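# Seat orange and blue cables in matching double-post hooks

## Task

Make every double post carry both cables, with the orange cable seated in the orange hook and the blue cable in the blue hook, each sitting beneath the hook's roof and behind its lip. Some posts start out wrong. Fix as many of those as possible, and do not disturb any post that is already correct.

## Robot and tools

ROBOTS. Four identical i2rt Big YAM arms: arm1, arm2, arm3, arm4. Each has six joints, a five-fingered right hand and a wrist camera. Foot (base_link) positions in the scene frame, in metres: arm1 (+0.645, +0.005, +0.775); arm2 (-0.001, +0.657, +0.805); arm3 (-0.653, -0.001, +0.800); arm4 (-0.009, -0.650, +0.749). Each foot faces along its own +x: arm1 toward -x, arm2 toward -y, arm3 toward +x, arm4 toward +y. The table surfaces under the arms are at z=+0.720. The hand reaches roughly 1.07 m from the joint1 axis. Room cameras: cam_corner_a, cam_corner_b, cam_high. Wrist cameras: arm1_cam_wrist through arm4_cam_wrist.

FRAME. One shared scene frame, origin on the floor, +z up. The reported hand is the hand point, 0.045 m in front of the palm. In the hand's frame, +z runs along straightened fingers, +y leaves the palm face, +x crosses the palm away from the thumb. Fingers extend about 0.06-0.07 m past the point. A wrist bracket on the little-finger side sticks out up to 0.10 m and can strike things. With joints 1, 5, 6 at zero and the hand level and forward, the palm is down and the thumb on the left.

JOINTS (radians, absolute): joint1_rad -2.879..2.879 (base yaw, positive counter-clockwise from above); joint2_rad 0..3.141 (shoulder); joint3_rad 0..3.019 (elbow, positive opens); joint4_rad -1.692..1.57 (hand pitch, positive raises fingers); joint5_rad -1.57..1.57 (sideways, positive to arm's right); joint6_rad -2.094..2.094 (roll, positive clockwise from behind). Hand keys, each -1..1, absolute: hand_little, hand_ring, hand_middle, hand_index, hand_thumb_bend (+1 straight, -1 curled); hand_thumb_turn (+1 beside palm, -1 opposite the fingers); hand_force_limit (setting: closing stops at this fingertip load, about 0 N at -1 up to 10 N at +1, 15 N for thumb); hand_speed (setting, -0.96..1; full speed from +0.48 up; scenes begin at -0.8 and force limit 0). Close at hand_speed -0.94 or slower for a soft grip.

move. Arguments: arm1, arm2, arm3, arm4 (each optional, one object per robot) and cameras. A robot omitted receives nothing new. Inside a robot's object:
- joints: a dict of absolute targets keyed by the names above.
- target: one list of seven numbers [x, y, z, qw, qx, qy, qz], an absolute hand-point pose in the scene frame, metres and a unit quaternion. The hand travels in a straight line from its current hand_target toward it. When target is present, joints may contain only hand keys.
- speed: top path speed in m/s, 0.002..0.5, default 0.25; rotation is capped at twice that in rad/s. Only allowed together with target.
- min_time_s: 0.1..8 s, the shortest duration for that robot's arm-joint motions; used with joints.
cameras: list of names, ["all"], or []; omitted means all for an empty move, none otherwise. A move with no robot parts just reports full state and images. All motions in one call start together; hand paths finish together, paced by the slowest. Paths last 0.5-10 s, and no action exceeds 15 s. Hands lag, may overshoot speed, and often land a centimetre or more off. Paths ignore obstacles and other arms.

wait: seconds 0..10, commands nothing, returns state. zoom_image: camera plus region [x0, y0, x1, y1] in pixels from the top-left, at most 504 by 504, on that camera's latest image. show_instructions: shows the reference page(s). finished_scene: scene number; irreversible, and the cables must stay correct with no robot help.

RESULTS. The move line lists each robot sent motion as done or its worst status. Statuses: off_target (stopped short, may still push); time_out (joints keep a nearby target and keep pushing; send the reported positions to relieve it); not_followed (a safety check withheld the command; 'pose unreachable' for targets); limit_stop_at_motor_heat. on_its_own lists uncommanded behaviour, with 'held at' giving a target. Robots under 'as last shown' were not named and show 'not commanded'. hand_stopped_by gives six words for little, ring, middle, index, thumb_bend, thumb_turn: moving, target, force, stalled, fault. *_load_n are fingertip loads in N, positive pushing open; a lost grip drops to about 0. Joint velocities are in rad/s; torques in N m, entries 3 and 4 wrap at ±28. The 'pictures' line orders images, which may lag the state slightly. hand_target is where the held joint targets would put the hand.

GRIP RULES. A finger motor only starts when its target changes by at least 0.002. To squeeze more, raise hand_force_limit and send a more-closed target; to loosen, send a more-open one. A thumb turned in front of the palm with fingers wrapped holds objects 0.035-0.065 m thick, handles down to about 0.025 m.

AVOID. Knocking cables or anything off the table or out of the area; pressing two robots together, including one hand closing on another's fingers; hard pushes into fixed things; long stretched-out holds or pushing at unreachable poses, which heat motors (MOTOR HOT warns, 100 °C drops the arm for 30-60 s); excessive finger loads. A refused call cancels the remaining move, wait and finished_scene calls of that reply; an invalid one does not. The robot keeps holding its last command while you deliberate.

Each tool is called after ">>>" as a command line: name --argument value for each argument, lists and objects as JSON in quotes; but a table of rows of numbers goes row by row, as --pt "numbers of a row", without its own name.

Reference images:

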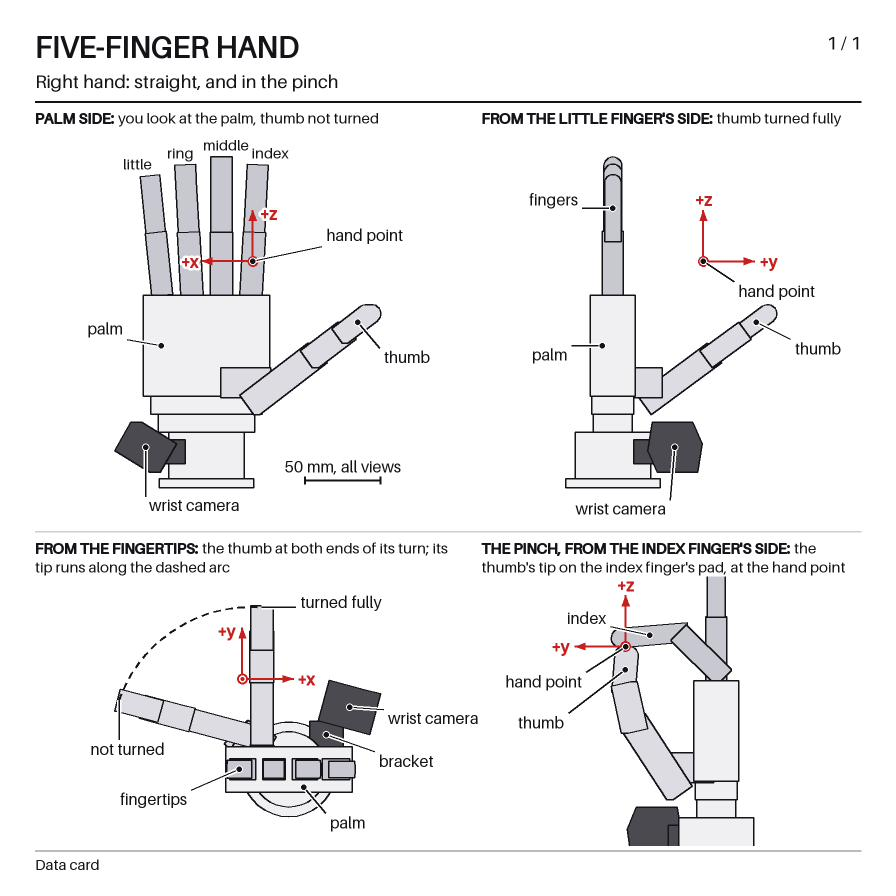

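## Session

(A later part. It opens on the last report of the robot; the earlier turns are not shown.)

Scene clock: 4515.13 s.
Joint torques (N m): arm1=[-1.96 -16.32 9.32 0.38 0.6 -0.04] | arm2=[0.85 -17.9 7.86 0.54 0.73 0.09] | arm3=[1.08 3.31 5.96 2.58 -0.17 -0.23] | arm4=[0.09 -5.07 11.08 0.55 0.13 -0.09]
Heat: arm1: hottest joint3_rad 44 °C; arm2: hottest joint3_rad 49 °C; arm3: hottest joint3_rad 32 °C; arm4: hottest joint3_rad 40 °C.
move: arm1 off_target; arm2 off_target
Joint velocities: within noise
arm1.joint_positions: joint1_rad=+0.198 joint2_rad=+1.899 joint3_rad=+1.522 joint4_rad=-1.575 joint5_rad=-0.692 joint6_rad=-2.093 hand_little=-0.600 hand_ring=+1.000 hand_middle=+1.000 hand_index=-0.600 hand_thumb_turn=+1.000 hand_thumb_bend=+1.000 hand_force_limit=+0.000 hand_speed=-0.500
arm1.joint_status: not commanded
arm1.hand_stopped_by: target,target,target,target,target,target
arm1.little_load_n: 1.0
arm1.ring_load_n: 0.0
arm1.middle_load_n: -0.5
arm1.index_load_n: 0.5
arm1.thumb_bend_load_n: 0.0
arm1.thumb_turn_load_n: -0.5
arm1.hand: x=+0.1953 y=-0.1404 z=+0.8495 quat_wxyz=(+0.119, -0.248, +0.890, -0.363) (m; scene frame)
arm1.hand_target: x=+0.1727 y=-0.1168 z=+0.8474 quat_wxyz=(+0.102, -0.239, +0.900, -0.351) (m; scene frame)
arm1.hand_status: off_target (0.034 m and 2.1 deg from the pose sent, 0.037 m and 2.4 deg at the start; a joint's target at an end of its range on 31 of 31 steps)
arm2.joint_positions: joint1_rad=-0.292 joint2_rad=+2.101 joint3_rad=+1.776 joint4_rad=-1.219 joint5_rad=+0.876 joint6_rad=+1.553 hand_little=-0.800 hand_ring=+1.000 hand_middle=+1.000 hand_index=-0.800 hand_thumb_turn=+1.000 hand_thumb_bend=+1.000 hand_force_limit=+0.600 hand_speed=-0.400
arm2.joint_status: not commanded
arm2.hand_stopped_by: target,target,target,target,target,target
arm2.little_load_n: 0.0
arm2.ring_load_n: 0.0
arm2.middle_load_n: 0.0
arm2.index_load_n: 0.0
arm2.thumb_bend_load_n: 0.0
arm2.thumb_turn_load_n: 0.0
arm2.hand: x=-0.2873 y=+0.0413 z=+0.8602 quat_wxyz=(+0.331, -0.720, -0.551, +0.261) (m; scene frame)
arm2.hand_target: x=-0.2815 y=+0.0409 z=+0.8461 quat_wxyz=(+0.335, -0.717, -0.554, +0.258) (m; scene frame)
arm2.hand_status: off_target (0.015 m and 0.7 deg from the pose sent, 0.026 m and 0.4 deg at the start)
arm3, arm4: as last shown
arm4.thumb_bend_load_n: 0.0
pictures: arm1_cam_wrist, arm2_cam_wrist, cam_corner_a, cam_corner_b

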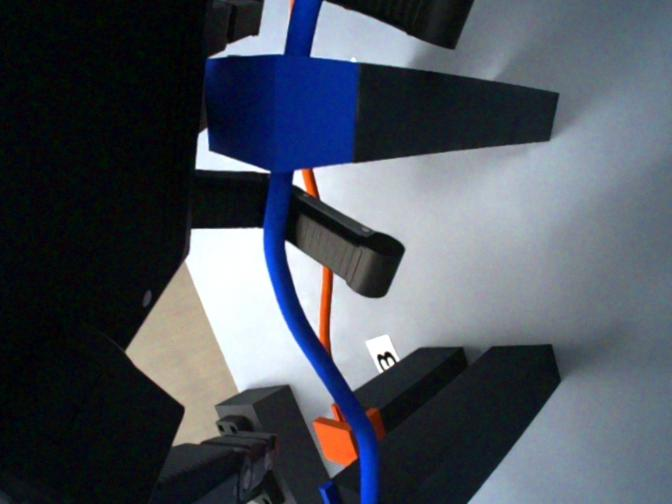

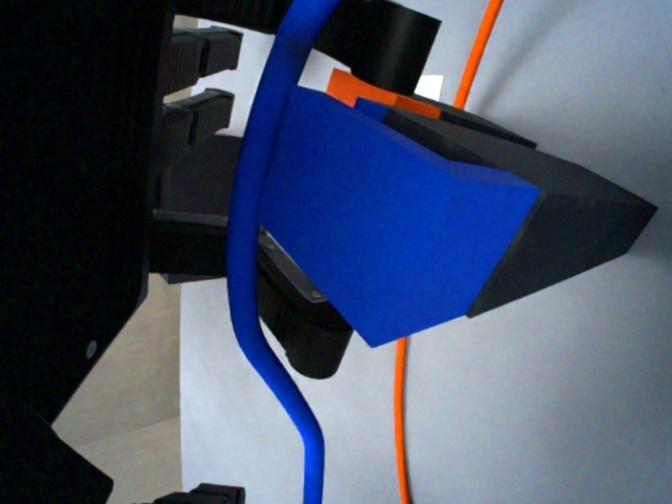

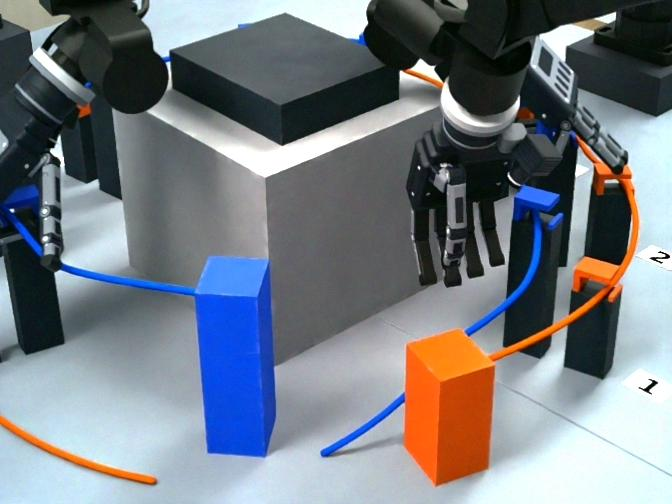

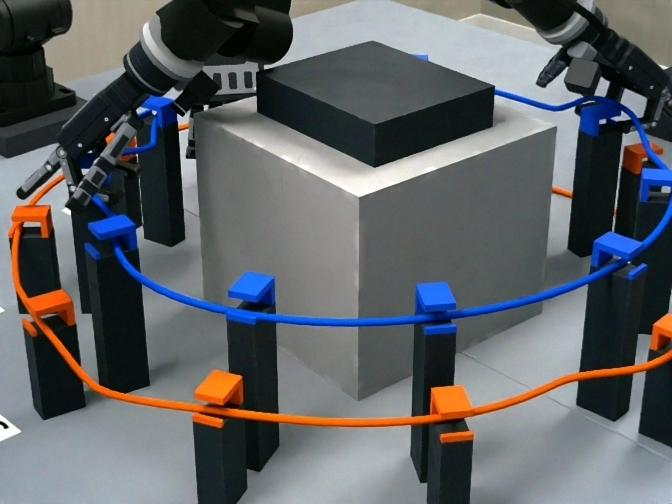

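>>> move --arm1 '{"target": [0.1710, -0.1165, 0.8370, -0.1087, 0.2624, -0.8858, 0.3669], "speed": 0.05, "joints": {"hand_little": -0.35, "hand_index": -0.35, "hand_speed": -0.7}}' --arm2 '{"target": [-0.2780, 0.0405, 0.833, -0.3344, 0.7171, 0.5542, -0.2584], "speed": 0.08}' --cameras '["cam_corner_a", "cam_corner_b", "arm1_cam_wrist", "arm2_cam_wrist"]'

>>> zoom_image --camera "cam_corner_b" --region '[542, 80, 672, 210]'

>>> zoom_image --camera "cam_corner_b" --region '[20, 110, 180, 260]'

>>> zoom_image --camera "arm1_cam_wrist" --region '[180, 0, 400, 330]'

Scene clock: 4532.47 s.
Joint torques (N m): arm1=[-1.96 -15.56 8.35 1.16 0.55 -0.04] | arm2=[0.67 -18.55 7.77 0.72 0.74 0.09] | arm3=[0.79 3.55 6.11 2.63 -0.19 -0.23] | arm4=[0.26 -4.89 11.15 0.5 0.12 -0.08]
Heat: arm1: hottest joint3_rad 45 °C; arm2: hottest joint3_rad 47 °C; arm3: hottest joint3_rad 32 °C; arm4: hottest joint3_rad 41 °C.
move: arm1 off_target; arm2 off_target
Joint velocities: within noise
arm1.joint_positions: joint1_rad=+0.198 joint2_rad=+1.899 joint3_rad=+1.523 joint4_rad=-1.575 joint5_rad=-0.690 joint6_rad=-2.093 hand_little=-0.350 hand_ring=+1.000 hand_middle=+1.000 hand_index=-0.350 hand_thumb_turn=+1.000 hand_thumb_bend=+1.000 hand_force_limit=+0.000 hand_speed=-0.700
arm1.joint_status: all done
arm1.hand_stopped_by: target,target,target,target,target,target
arm1.little_load_n: 0.0
arm1.ring_load_n: 0.0
arm1.middle_load_n: 0.0
arm1.index_load_n: 0.0
arm1.thumb_bend_load_n: 0.0
arm1.thumb_turn_load_n: 0.0
arm1.hand: x=+0.1950 y=-0.1402 z=+0.8496 quat_wxyz=(+0.119, -0.248, +0.890, -0.363) (m; scene frame)
arm1.hand_target: x=+0.1728 y=-0.1167 z=+0.8378 quat_wxyz=(+0.102, -0.239, +0.900, -0.351) (m; scene frame)
arm1.hand_status: off_target (0.036 m and 2.1 deg from the pose sent, 0.036 m and 2.1 deg at the start; a joint's target at an end of its range on 34 of 34 steps)
arm2.joint_positions: joint1_rad=-0.288 joint2_rad=+2.114 joint3_rad=+1.759 joint4_rad=-1.197 joint5_rad=+0.876 joint6_rad=+1.560 hand_little=-0.800 hand_ring=+1.000 hand_middle=+1.000 hand_index=-0.800 hand_thumb_turn=+1.000 hand_thumb_bend=+1.000 hand_force_limit=+0.600 hand_speed=-0.400
arm2.joint_status: not commanded
arm2.hand_stopped_by: target,target,target,target,target,target
arm2.little_load_n: 0.0
arm2.ring_load_n: 0.0
arm2.middle_load_n: 0.0
arm2.index_load_n: 0.0
arm2.thumb_bend_load_n: 0.0
arm2.thumb_turn_load_n: 0.0
arm2.hand: x=-0.2844 y=+0.0415 z=+0.8465 quat_wxyz=(+0.331, -0.720, -0.551, +0.260) (m; scene frame)
arm2.hand_target: x=-0.2781 y=+0.0409 z=+0.8330 quat_wxyz=(+0.335, -0.717, -0.554, +0.258) (m; scene frame)
arm2.hand_status: off_target (0.015 m and 0.6 deg from the pose sent, 0.029 m and 0.7 deg at the start)
arm3, arm4: as last shown
pictures: arm1_cam_wrist, arm2_cam_wrist, cam_corner_a, cam_corner_b

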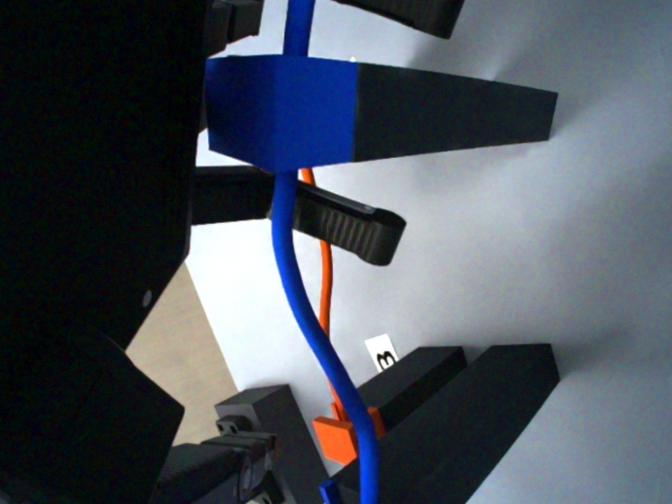

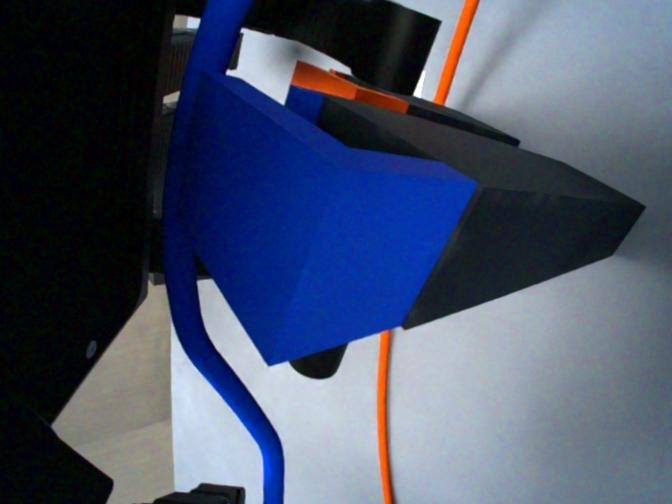

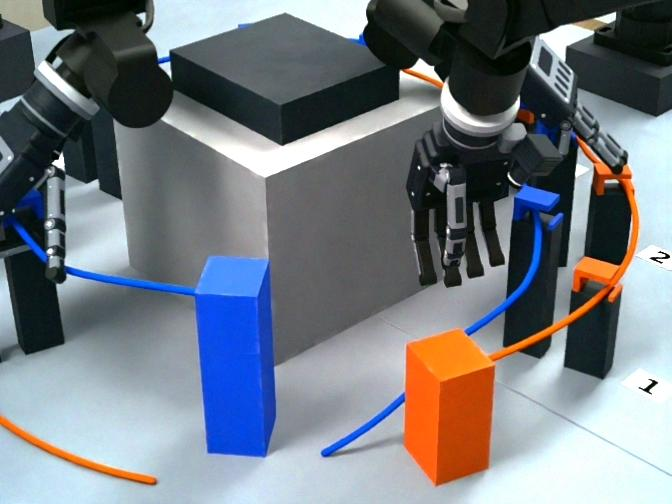

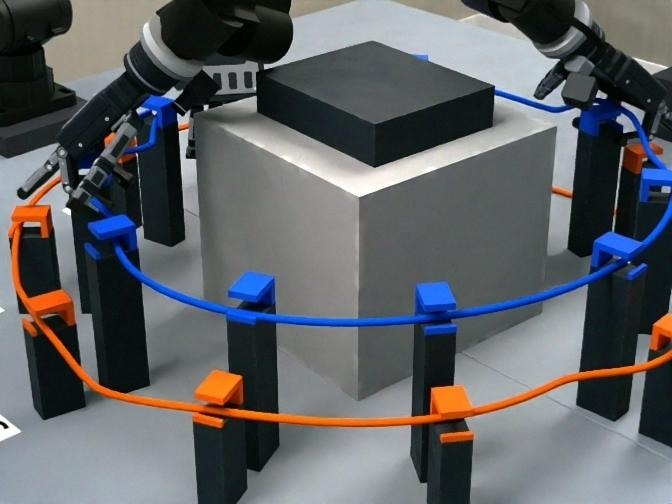

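Scaled by 3.877.

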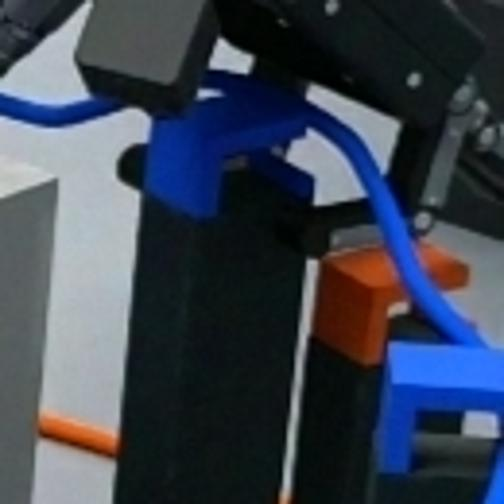

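Scaled by 3.150.

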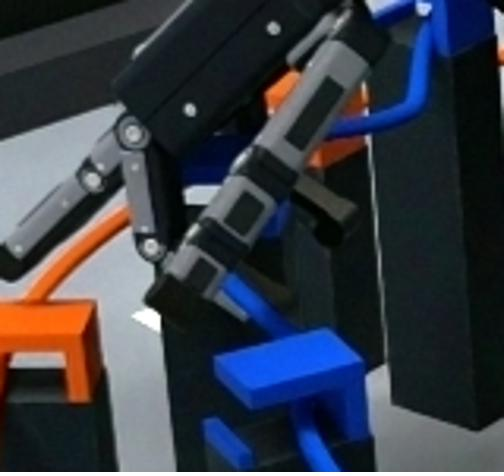

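Scaled by 1.527 from the camera's 672x504 image, which has a finer 960x720 frame.

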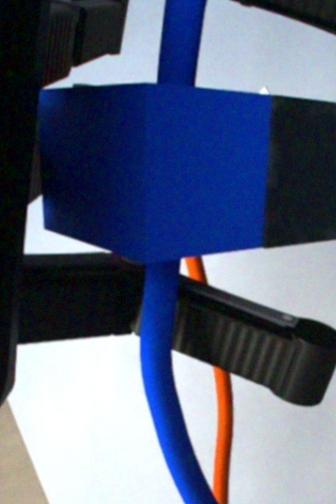

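>>> move --arm1 '{"joints": {"hand_little": 0.05, "hand_index": 0.05, "hand_speed": -0.7}}' --arm2 '{"target": [-0.2785, 0.0405, 0.822, -0.3344, 0.7171, 0.5542, -0.2584], "speed": 0.06}' --cameras '["cam_corner_a", "cam_corner_b", "arm1_cam_wrist", "arm2_cam_wrist"]'

>>> zoom_image --camera "cam_corner_b" --region '[542, 80, 672, 210]'

>>> zoom_image --camera "arm1_cam_wrist" --region '[180, 0, 400, 330]'

Scene clock: 4546.57 s.
Joint torques (N m): arm1=[-1.96 -15.5 8.35 1.2 0.55 -0.04] | arm2=[0.5 -18.26 7.65 0.84 0.73 0.08] | arm3=[0.5 3.49 6.13 2.58 -0.12 -0.25] | arm4=[0.09 -5.13 11.1 0.57 0.13 -0.09]
Heat: arm1: hottest joint3_rad 45 °C; arm2: hottest joint3_rad 46 °C; arm3: hottest joint3_rad 32 °C; arm4: hottest joint3_rad 41 °C.
move: arm1 done; arm2 off_target
Joint velocities: within noise
arm1.joint_positions: joint1_rad=+0.198 joint2_rad=+1.899 joint3_rad=+1.523 joint4_rad=-1.575 joint5_rad=-0.690 joint6_rad=-2.093 hand_little=+0.050 hand_ring=+1.000 hand_middle=+1.000 hand_index=+0.050 hand_thumb_turn=+1.000 hand_thumb_bend=+1.000 hand_force_limit=+0.000 hand_speed=-0.700
arm1.joint_status: all done
arm1.hand_stopped_by: target,target,target,target,target,target
arm1.little_load_n: 0.0
arm1.ring_load_n: 0.5
arm1.middle_load_n: 0.0
arm1.index_load_n: 0.0
arm1.thumb_bend_load_n: 0.0
arm1.thumb_turn_load_n: 0.0
arm1.hand: x=+0.1950 y=-0.1402 z=+0.8496 quat_wxyz=(+0.119, -0.248, +0.890, -0.363) (m; scene frame)
arm1.hand_target: x=+0.1728 y=-0.1168 z=+0.8378 quat_wxyz=(+0.102, -0.239, +0.900, -0.351) (m; scene frame)
arm1.hand_status: not commanded
arm2.joint_positions: joint1_rad=-0.288 joint2_rad=+2.126 joint3_rad=+1.748 joint4_rad=-1.173 joint5_rad=+0.876 joint6_rad=+1.560 hand_little=-0.800 hand_ring=+1.000 hand_middle=+1.000 hand_index=-0.800 hand_thumb_turn=+1.000 hand_thumb_bend=+1.000 hand_force_limit=+0.600 hand_speed=-0.400
arm2.joint_status: not commanded
arm2.hand_stopped_by: target,target,target,target,target,target
arm2.little_load_n: 0.0
arm2.ring_load_n: 0.0
arm2.middle_load_n: 0.0
arm2.index_load_n: 0.5
arm2.thumb_bend_load_n: 0.0
arm2.thumb_turn_load_n: -0.5
arm2.hand: x=-0.2844 y=+0.0411 z=+0.8349 quat_wxyz=(+0.331, -0.720, -0.551, +0.260) (m; scene frame)
arm2.hand_target: x=-0.2786 y=+0.0407 z=+0.8223 quat_wxyz=(+0.334, -0.717, -0.554, +0.258) (m; scene frame)
arm2.hand_status: off_target (0.014 m and 0.7 deg from the pose sent, 0.025 m and 0.7 deg at the start)
arm3.joint_positions: joint1_rad=+0.510 joint2_rad=+0.597 joint3_rad=+1.411 joint4_rad=-1.483 joint5_rad=+0.002 joint6_rad=-1.090 hand_little=+1.000 hand_ring=+1.000 hand_middle=+1.000 hand_index=+1.000 hand_thumb_turn=+1.000 hand_thumb_bend=+1.000 hand_force_limit=+0.000 hand_speed=-0.300
arm3.joint_status: not commanded
arm3.hand_stopped_by: target,target,target,target,target,target
arm3.little_load_n: 0.0
arm3.ring_load_n: 0.0
arm3.middle_load_n: 0.0
arm3.index_load_n: 0.0
arm3.thumb_bend_load_n: 0.0
arm3.thumb_turn_load_n: 0.0
arm3.hand: x=-0.4753 y=+0.0527 z=+1.2696 quat_wxyz=(-0.209, +0.898, +0.014, +0.387) (m; scene frame)
arm3.hand_target: x=-0.4701 y=+0.0534 z=+1.2721 quat_wxyz=(-0.209, +0.895, +0.014, +0.394) (m; scene frame)
arm3.hand_status: not commanded
arm4: as last shown
arm4.index_load_n: 0.5
pictures: arm1_cam_wrist, arm2_cam_wrist, cam_corner_a, cam_corner_b

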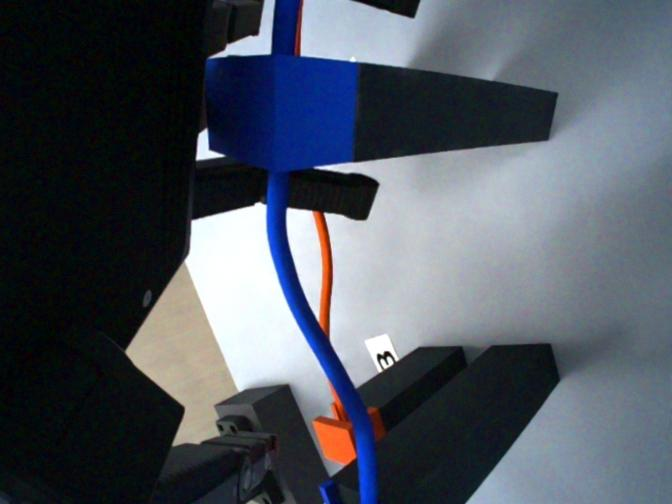

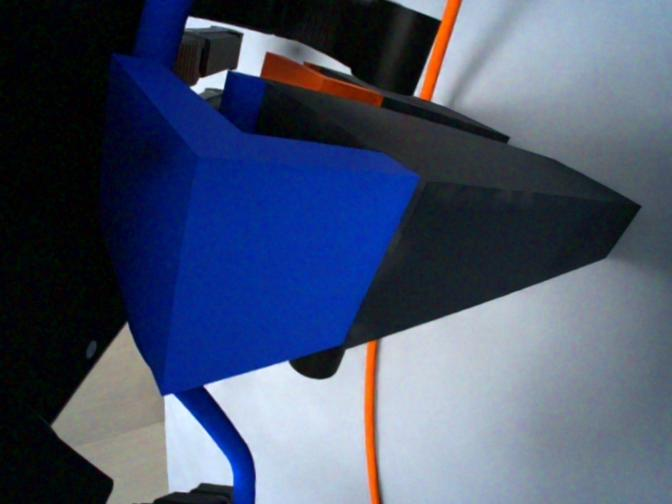

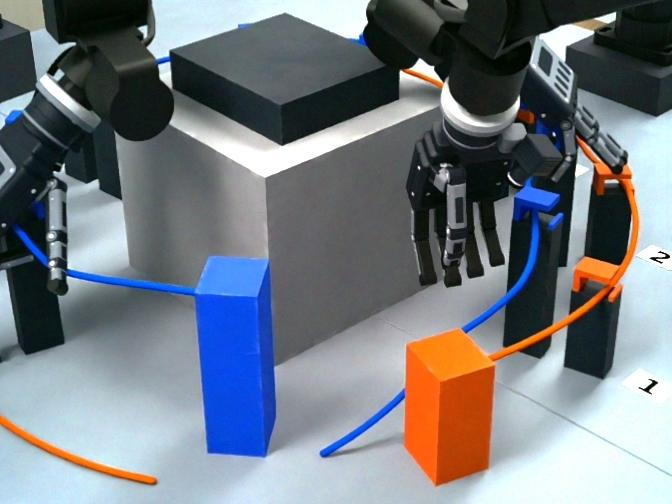

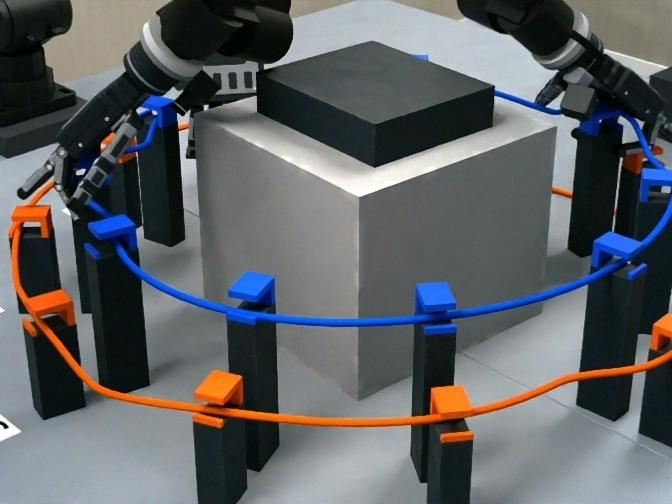

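Scaled by 3.877.

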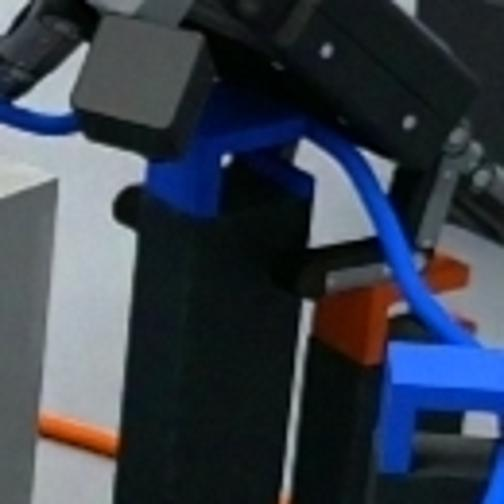

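Scaled by 1.527 from the camera's 672x504 image, which has a finer 960x720 frame.

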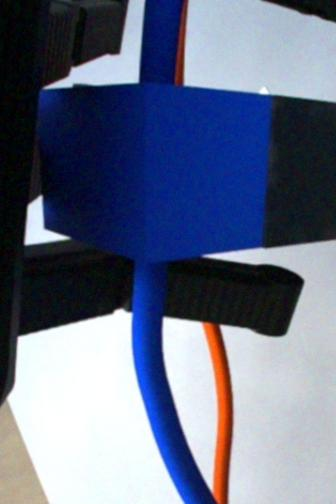

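>>> move --cameras '["cam_corner_a","cam_corner_b","arm1_cam_wrist","arm2_cam_wrist","arm3_cam_wrist","arm4_cam_wrist","cam_high"]'

>>> zoom_image --camera "cam_corner_b" --region '[542, 80, 672, 210]'

>>> zoom_image --camera "arm1_cam_wrist" --region '[60, 0, 480, 400]'

>>> zoom_image --camera "arm2_cam_wrist" --region '[60, 0, 480, 450]'

>>> zoom_image --camera "cam_corner_a" --region '[520, 70, 672, 220]'

Scene clock: 4590.00 s.
Joint torques (N m): arm1=[-1.96 -15.56 8.35 1.18 0.55 -0.05] | arm2=[0.67 -18.49 7.71 0.73 0.73 0.1] | arm3=[0.97 3.31 6.06 2.55 -0.18 -0.25] | arm4=[0.09 -5.07 11.14 0.54 0.12 -0.09]
Heat: arm1: hottest joint3_rad 45 °C; arm2: hottest joint3_rad 44 °C; arm3: hottest joint3_rad 32 °C; arm4: hottest joint3_rad 43 °C.
Joint velocities: within noise
arm1.joint_positions: joint1_rad=+0.198 joint2_rad=+1.899 joint3_rad=+1.523 joint4_rad=-1.575 joint5_rad=-0.690 joint6_rad=-2.093 hand_little=+0.050 hand_ring=+1.000 hand_middle=+1.000 hand_index=+0.050 hand_thumb_turn=+1.000 hand_thumb_bend=+1.000 hand_force_limit=+0.000 hand_speed=-0.700
arm1.joint_status: all done
arm1.hand_stopped_by: target,target,target,target,target,target
arm1.little_load_n: 0.0
arm1.ring_load_n: 0.5
arm1.middle_load_n: 0.0
arm1.index_load_n: 0.0
arm1.thumb_bend_load_n: 0.0
arm1.thumb_turn_load_n: 0.0
arm1.hand: x=+0.1950 y=-0.1402 z=+0.8496 quat_wxyz=(+0.119, -0.248, +0.890, -0.363) (m; scene frame)
arm1.hand_target: x=+0.1728 y=-0.1168 z=+0.8378 quat_wxyz=(+0.102, -0.239, +0.900, -0.351) (m; scene frame)
arm1.hand_status: not commanded
arm2.joint_positions: joint1_rad=-0.288 joint2_rad=+2.126 joint3_rad=+1.748 joint4_rad=-1.173 joint5_rad=+0.876 joint6_rad=+1.560 hand_little=-0.800 hand_ring=+1.000 hand_middle=+1.000 hand_index=-0.800 hand_thumb_turn=+1.000 hand_thumb_bend=+1.000 hand_force_limit=+0.600 hand_speed=-0.400
arm2.joint_status: not commanded
arm2.hand_stopped_by: target,target,target,target,target,target
arm2.little_load_n: 0.5
arm2.ring_load_n: 0.0
arm2.middle_load_n: 0.0
arm2.index_load_n: 0.5
arm2.thumb_bend_load_n: 0.0
arm2.thumb_turn_load_n: 0.0
arm2.hand: x=-0.2844 y=+0.0411 z=+0.8349 quat_wxyz=(+0.331, -0.720, -0.551, +0.260) (m; scene frame)
arm2.hand_target: x=-0.2786 y=+0.0407 z=+0.8223 quat_wxyz=(+0.334, -0.717, -0.554, +0.258) (m; scene frame)
arm2.hand_status: off_target (0.014 m and 0.7 deg from the pose sent, 0.025 m and 0.7 deg at the start)
arm3.joint_positions: joint1_rad=+0.510 joint2_rad=+0.597 joint3_rad=+1.411 joint4_rad=-1.483 joint5_rad=+0.002 joint6_rad=-1.090 hand_little=+1.000 hand_ring=+1.000 hand_middle=+1.000 hand_index=+1.000 hand_thumb_turn=+1.000 hand_thumb_bend=+1.000 hand_force_limit=+0.000 hand_speed=-0.300
arm3.joint_status: not commanded
arm3.hand_stopped_by: target,target,target,target,target,target
arm3.little_load_n: 0.0
arm3.ring_load_n: 0.0
arm3.middle_load_n: 0.0
arm3.index_load_n: 0.0
arm3.thumb_bend_load_n: 0.0
arm3.thumb_turn_load_n: 0.0
arm3.hand: x=-0.4753 y=+0.0527 z=+1.2696 quat_wxyz=(-0.209, +0.898, +0.014, +0.387) (m; scene frame)
arm3.hand_target: x=-0.4701 y=+0.0534 z=+1.2721 quat_wxyz=(-0.209, +0.895, +0.014, +0.394) (m; scene frame)
arm3.hand_status: not commanded
arm4.joint_positions: joint1_rad=+0.024 joint2_rad=+1.371 joint3_rad=+0.957 joint4_rad=-0.747 joint5_rad=+0.289 joint6_rad=+0.553 hand_little=+0.100 hand_ring=+0.100 hand_middle=+0.100 hand_index=+0.100 hand_thumb_turn=-1.000 hand_thumb_bend=+0.050 hand_force_limit=+0.000 hand_speed=+0.000
arm4.joint_status: not commanded
arm4.hand_stopped_by: target,target,target,target,target,target
arm4.little_load_n: 0.0
arm4.ring_load_n: 0.0
arm4.middle_load_n: 0.0
arm4.index_load_n: 0.0
arm4.thumb_bend_load_n: 0.0
arm4.thumb_turn_load_n: 0.0
arm4.hand: x=-0.0337 y=-0.2096 z=+0.8414 quat_wxyz=(-0.234, +0.932, -0.266, +0.075) (m; scene frame)
arm4.hand_target: x=-0.0298 y=-0.1910 z=+0.8602 quat_wxyz=(-0.249, +0.928, -0.266, +0.071) (m; scene frame)
arm4.hand_status: not commanded
pictures: arm1_cam_wrist, arm2_cam_wrist, arm3_cam_wrist, arm4_cam_wrist, cam_corner_a, cam_corner_b, cam_high

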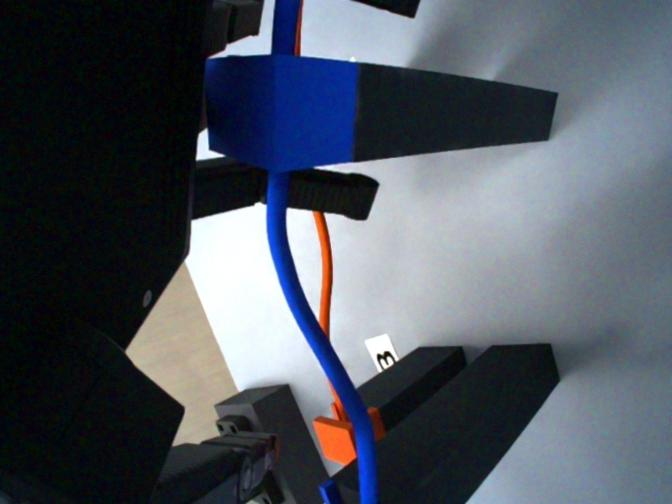

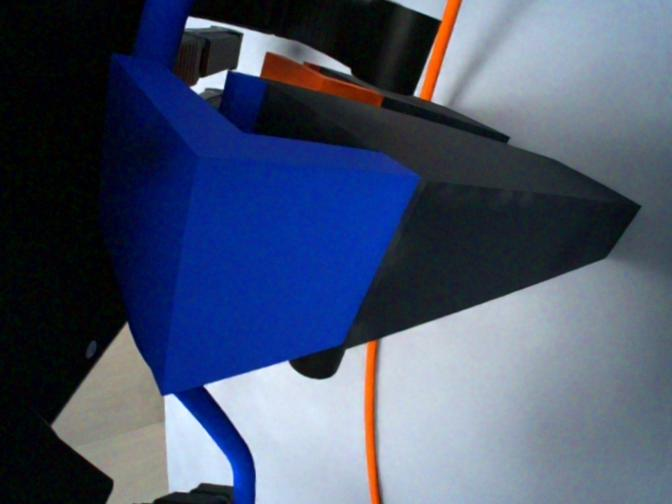

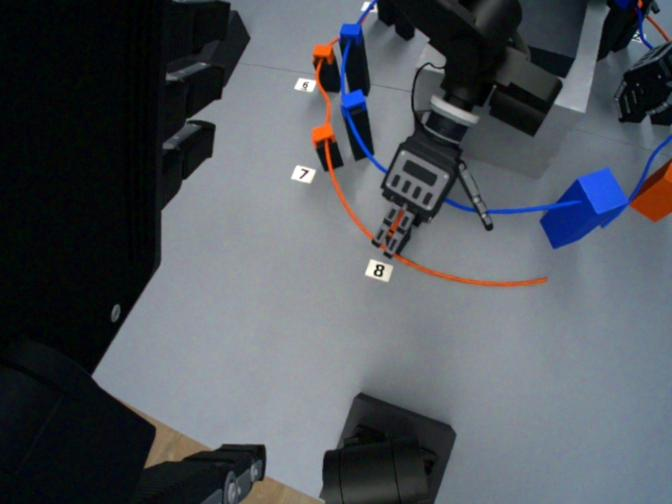

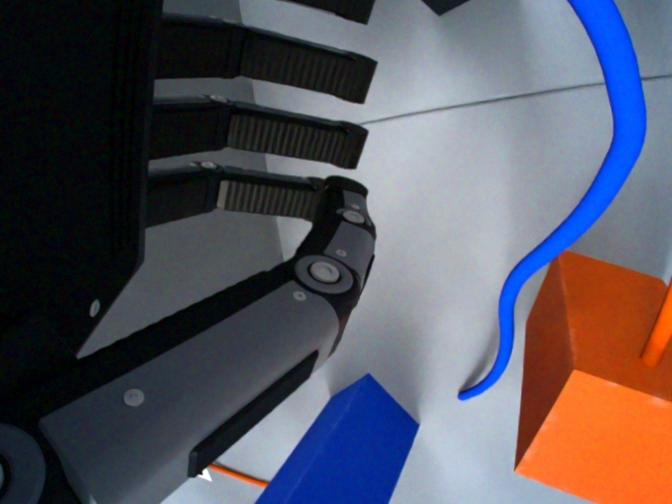

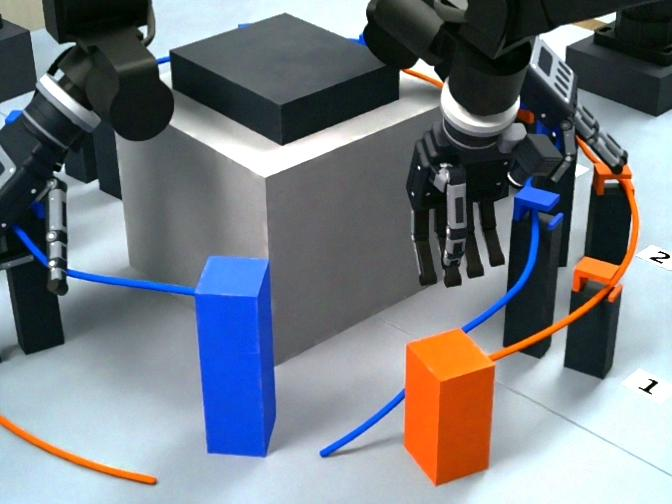

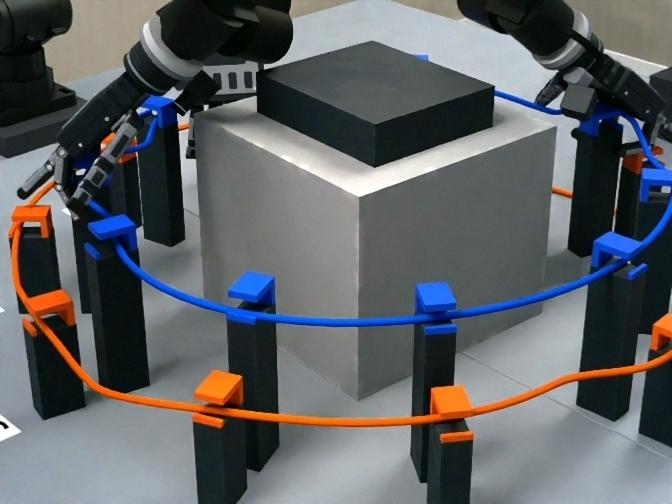

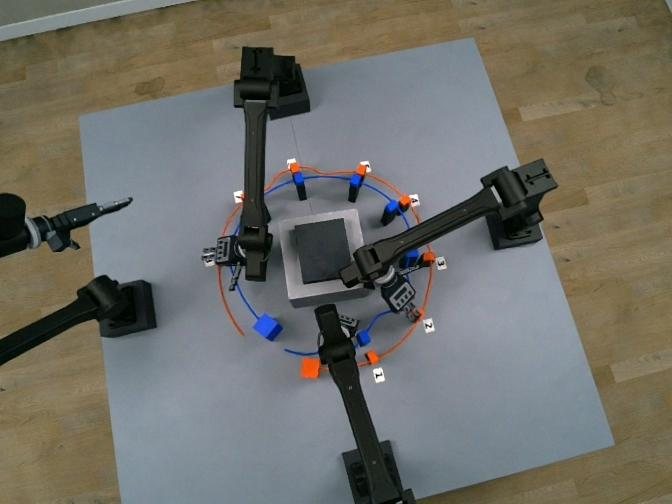

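Scaled by 3.877.

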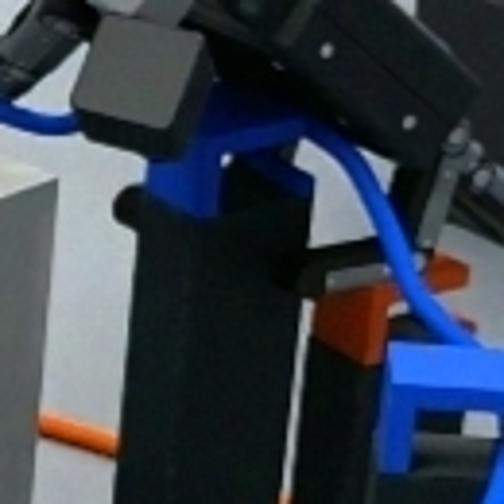

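Scaled by 1.200 from the camera's 672x504 image, which has a finer 960x720 frame.

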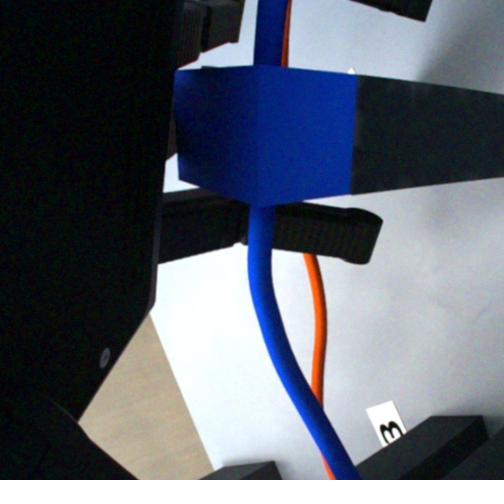

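Scaled by 1.120 from the camera's 672x504 image, which has a finer 960x720 frame.

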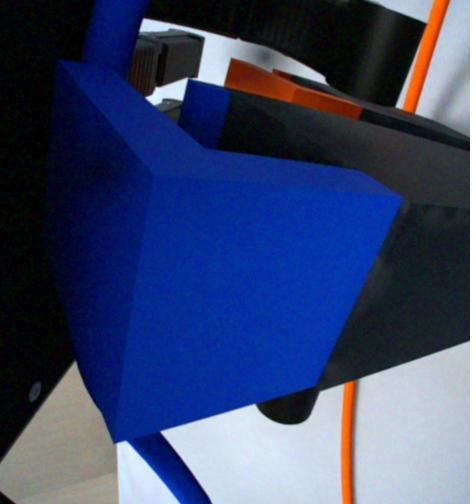

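Scaled by 3.316.

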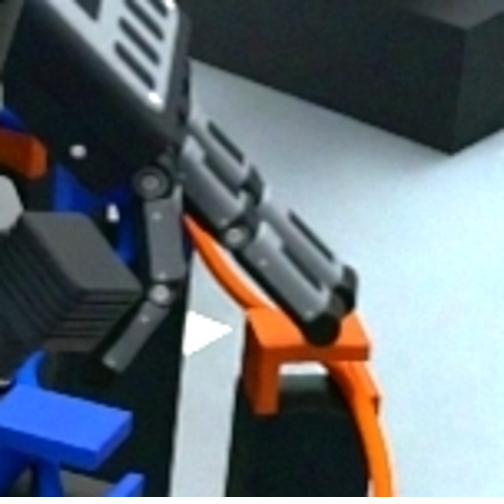

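>>> zoom_image --camera "cam_corner_b" --region '[0, 80, 170, 250]'

>>> zoom_image --camera "arm3_cam_wrist" --region '[300, 120, 560, 300]'

Scaled by 2.965.

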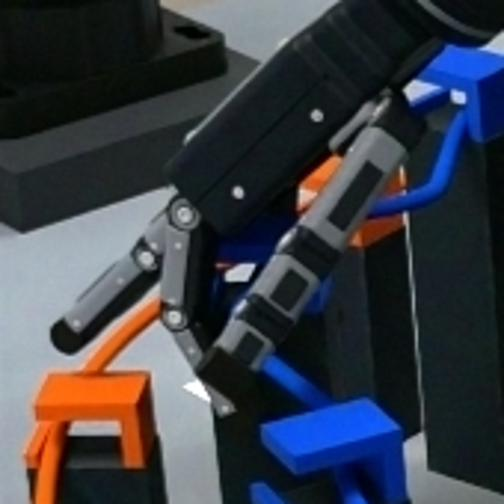

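Scaled by 1.938 from the camera's 672x504 image, which has a finer 960x720 frame.

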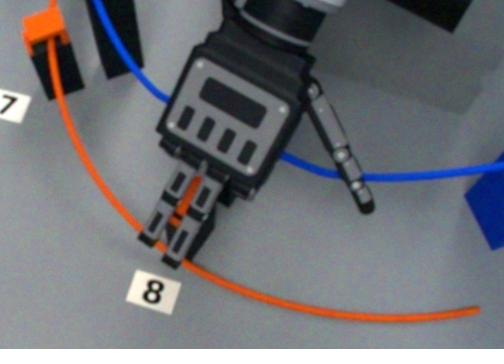

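>>> move --arm1 '{"joints": {"hand_index": 1.0, "hand_little": 1.0, "hand_speed": -0.7}}' --arm2 '{"joints": {"hand_index": 0.0, "hand_little": 0.0, "hand_speed": -0.7}}' --cameras '["cam_corner_a", "cam_corner_b", "arm1_cam_wrist", "arm2_cam_wrist"]'

>>> zoom_image --camera "cam_corner_b" --region '[542, 80, 672, 210]'

>>> zoom_image --camera "arm1_cam_wrist" --region '[60, 0, 480, 400]'

>>> zoom_image --camera "arm2_cam_wrist" --region '[60, 0, 480, 450]'

>>> zoom_image --camera "cam_corner_b" --region '[0, 80, 170, 250]'

Scene clock: 4661.07 s.
Joint torques (N m): arm1=[-1.85 -15.5 8.35 1.2 0.53 -0.05] | arm2=[0.73 -18.49 7.64 0.72 0.7 0.04] | arm3=[0.67 3.37 5.93 2.51 -0.19 -0.23] | arm4=[0.03 -5.13 11.12 0.55 0.12 -0.08]
Heat: arm1: hottest joint3_rad 45 °C; arm2: hottest joint3_rad 43 °C; arm3: hottest joint3_rad 32 °C; arm4: hottest joint3_rad 44 °C.
move: arm1 done; arm2 done
Joint velocities: within noise
arm1.joint_positions: joint1_rad=+0.198 joint2_rad=+1.899 joint3_rad=+1.523 joint4_rad=-1.575 joint5_rad=-0.690 joint6_rad=-2.093 hand_little=+1.000 hand_ring=+1.000 hand_middle=+1.000 hand_index=+1.000 hand_thumb_turn=+1.000 hand_thumb_bend=+1.000 hand_force_limit=+0.000 hand_speed=-0.700
arm1.joint_status: all done
arm1.hand_stopped_by: target,target,target,target,target,target
arm1.little_load_n: 0.0
arm1.ring_load_n: 0.5
arm1.middle_load_n: 0.0
arm1.index_load_n: 0.0
arm1.thumb_bend_load_n: 0.0
arm1.thumb_turn_load_n: -0.5
arm1.hand: x=+0.1950 y=-0.1402 z=+0.8496 quat_wxyz=(+0.119, -0.248, +0.890, -0.363) (m; scene frame)
arm1.hand_target: x=+0.1728 y=-0.1168 z=+0.8378 quat_wxyz=(+0.102, -0.239, +0.900, -0.351) (m; scene frame)
arm1.hand_status: not commanded
arm2.joint_positions: joint1_rad=-0.288 joint2_rad=+2.126 joint3_rad=+1.748 joint4_rad=-1.173 joint5_rad=+0.876 joint6_rad=+1.560 hand_little=+0.000 hand_ring=+1.000 hand_middle=+1.000 hand_index=+0.000 hand_thumb_turn=+1.000 hand_thumb_bend=+1.000 hand_force_limit=+0.600 hand_speed=-0.700
arm2.joint_status: all done
arm2.hand_stopped_by: target,target,target,target,target,target
arm2.little_load_n: 0.0
arm2.ring_load_n: 0.0
arm2.middle_load_n: 0.0
arm2.index_load_n: 0.0
arm2.thumb_bend_load_n: 0.0
arm2.thumb_turn_load_n: 0.0
arm2.hand: x=-0.2844 y=+0.0411 z=+0.8349 quat_wxyz=(+0.331, -0.720, -0.551, +0.260) (m; scene frame)
arm2.hand_target: x=-0.2786 y=+0.0407 z=+0.8223 quat_wxyz=(+0.334, -0.717, -0.554, +0.258) (m; scene frame)
arm2.hand_status: not commanded
arm3, arm4: as last shown
arm3.thumb_turn_load_n: -0.5
pictures: arm1_cam_wrist, arm2_cam_wrist, cam_corner_a, cam_corner_b

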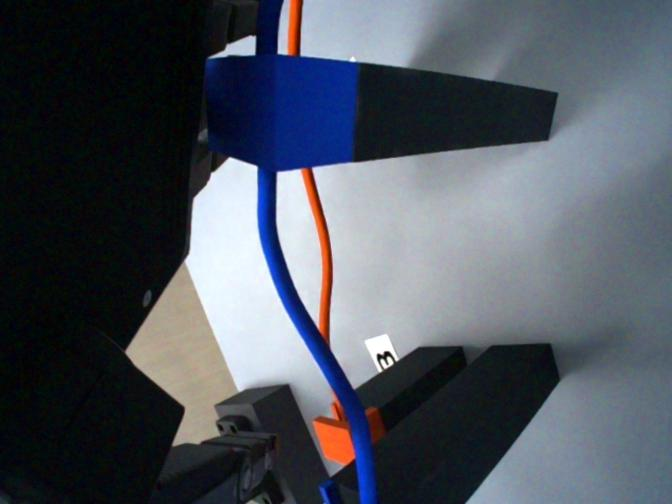

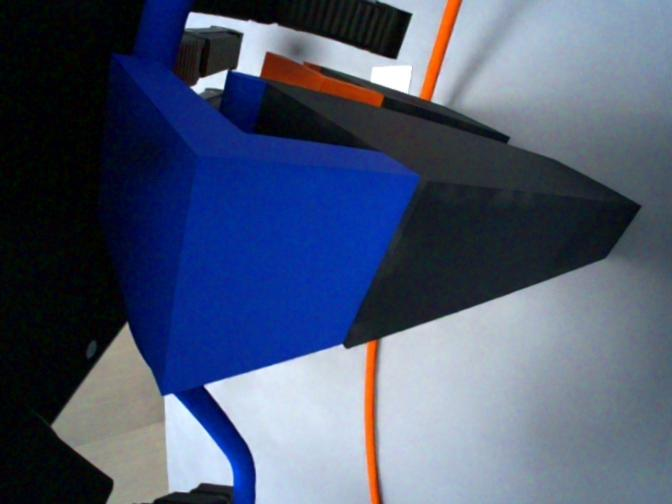

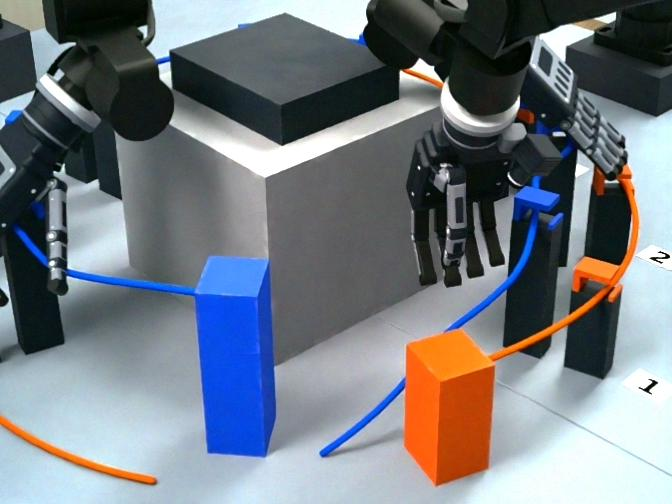

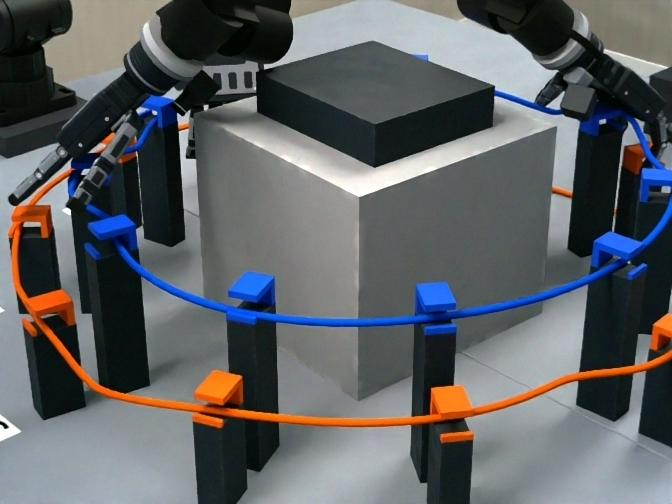

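Scaled by 3.877.

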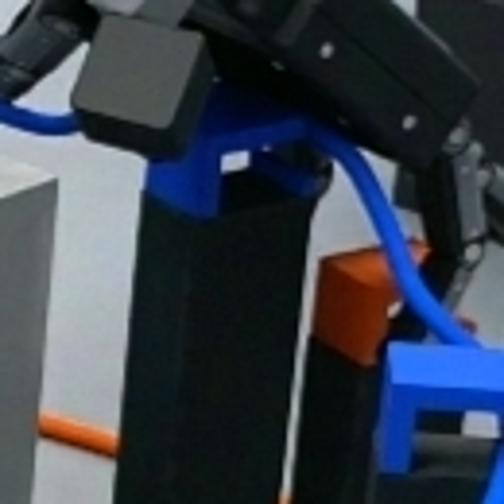

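Scaled by 1.200 from the camera's 672x504 image, which has a finer 960x720 frame.

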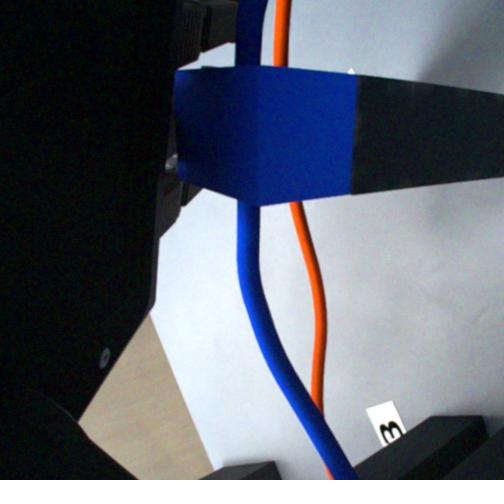

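Scaled by 1.120 from the camera's 672x504 image, which has a finer 960x720 frame.

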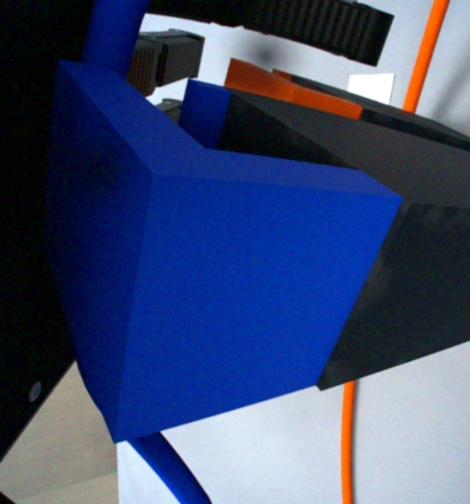

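Scaled by 2.965.

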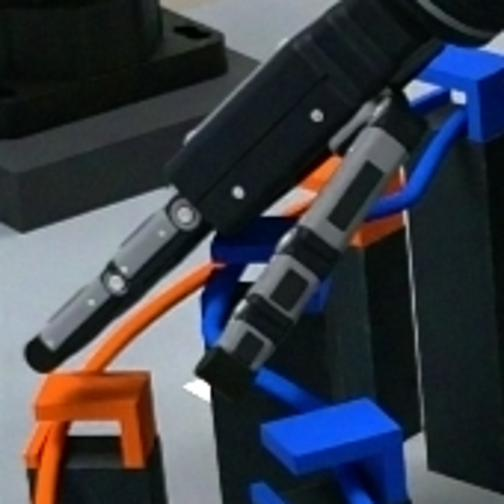

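>>> zoom_image --camera "cam_corner_b" --region '[50, 145, 130, 225]'

>>> zoom_image --camera "arm1_cam_wrist" --region '[180, 0, 400, 330]'

>>> zoom_image --camera "cam_corner_a" --region '[500, 110, 620, 230]'

Scaled by 6.300.

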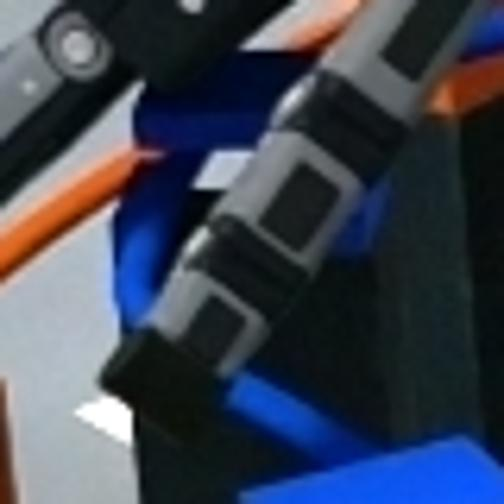

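Scaled by 1.527 from the camera's 672x504 image, which has a finer 960x720 frame.

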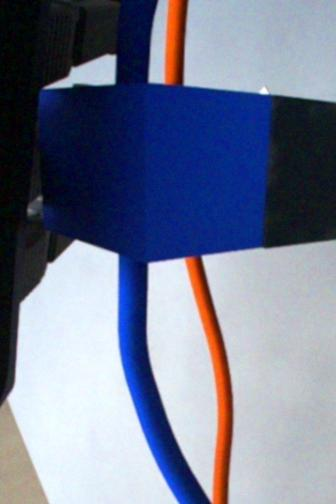

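Scaled by 4.200.

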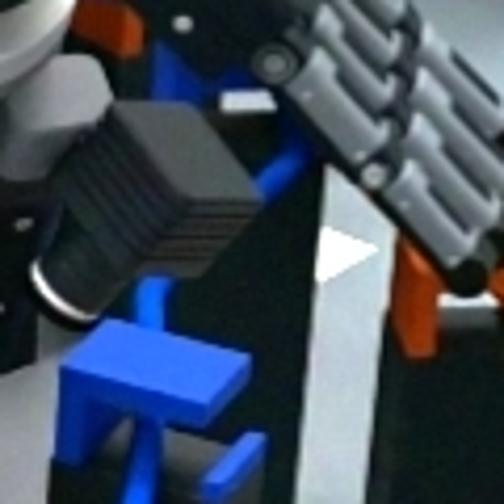

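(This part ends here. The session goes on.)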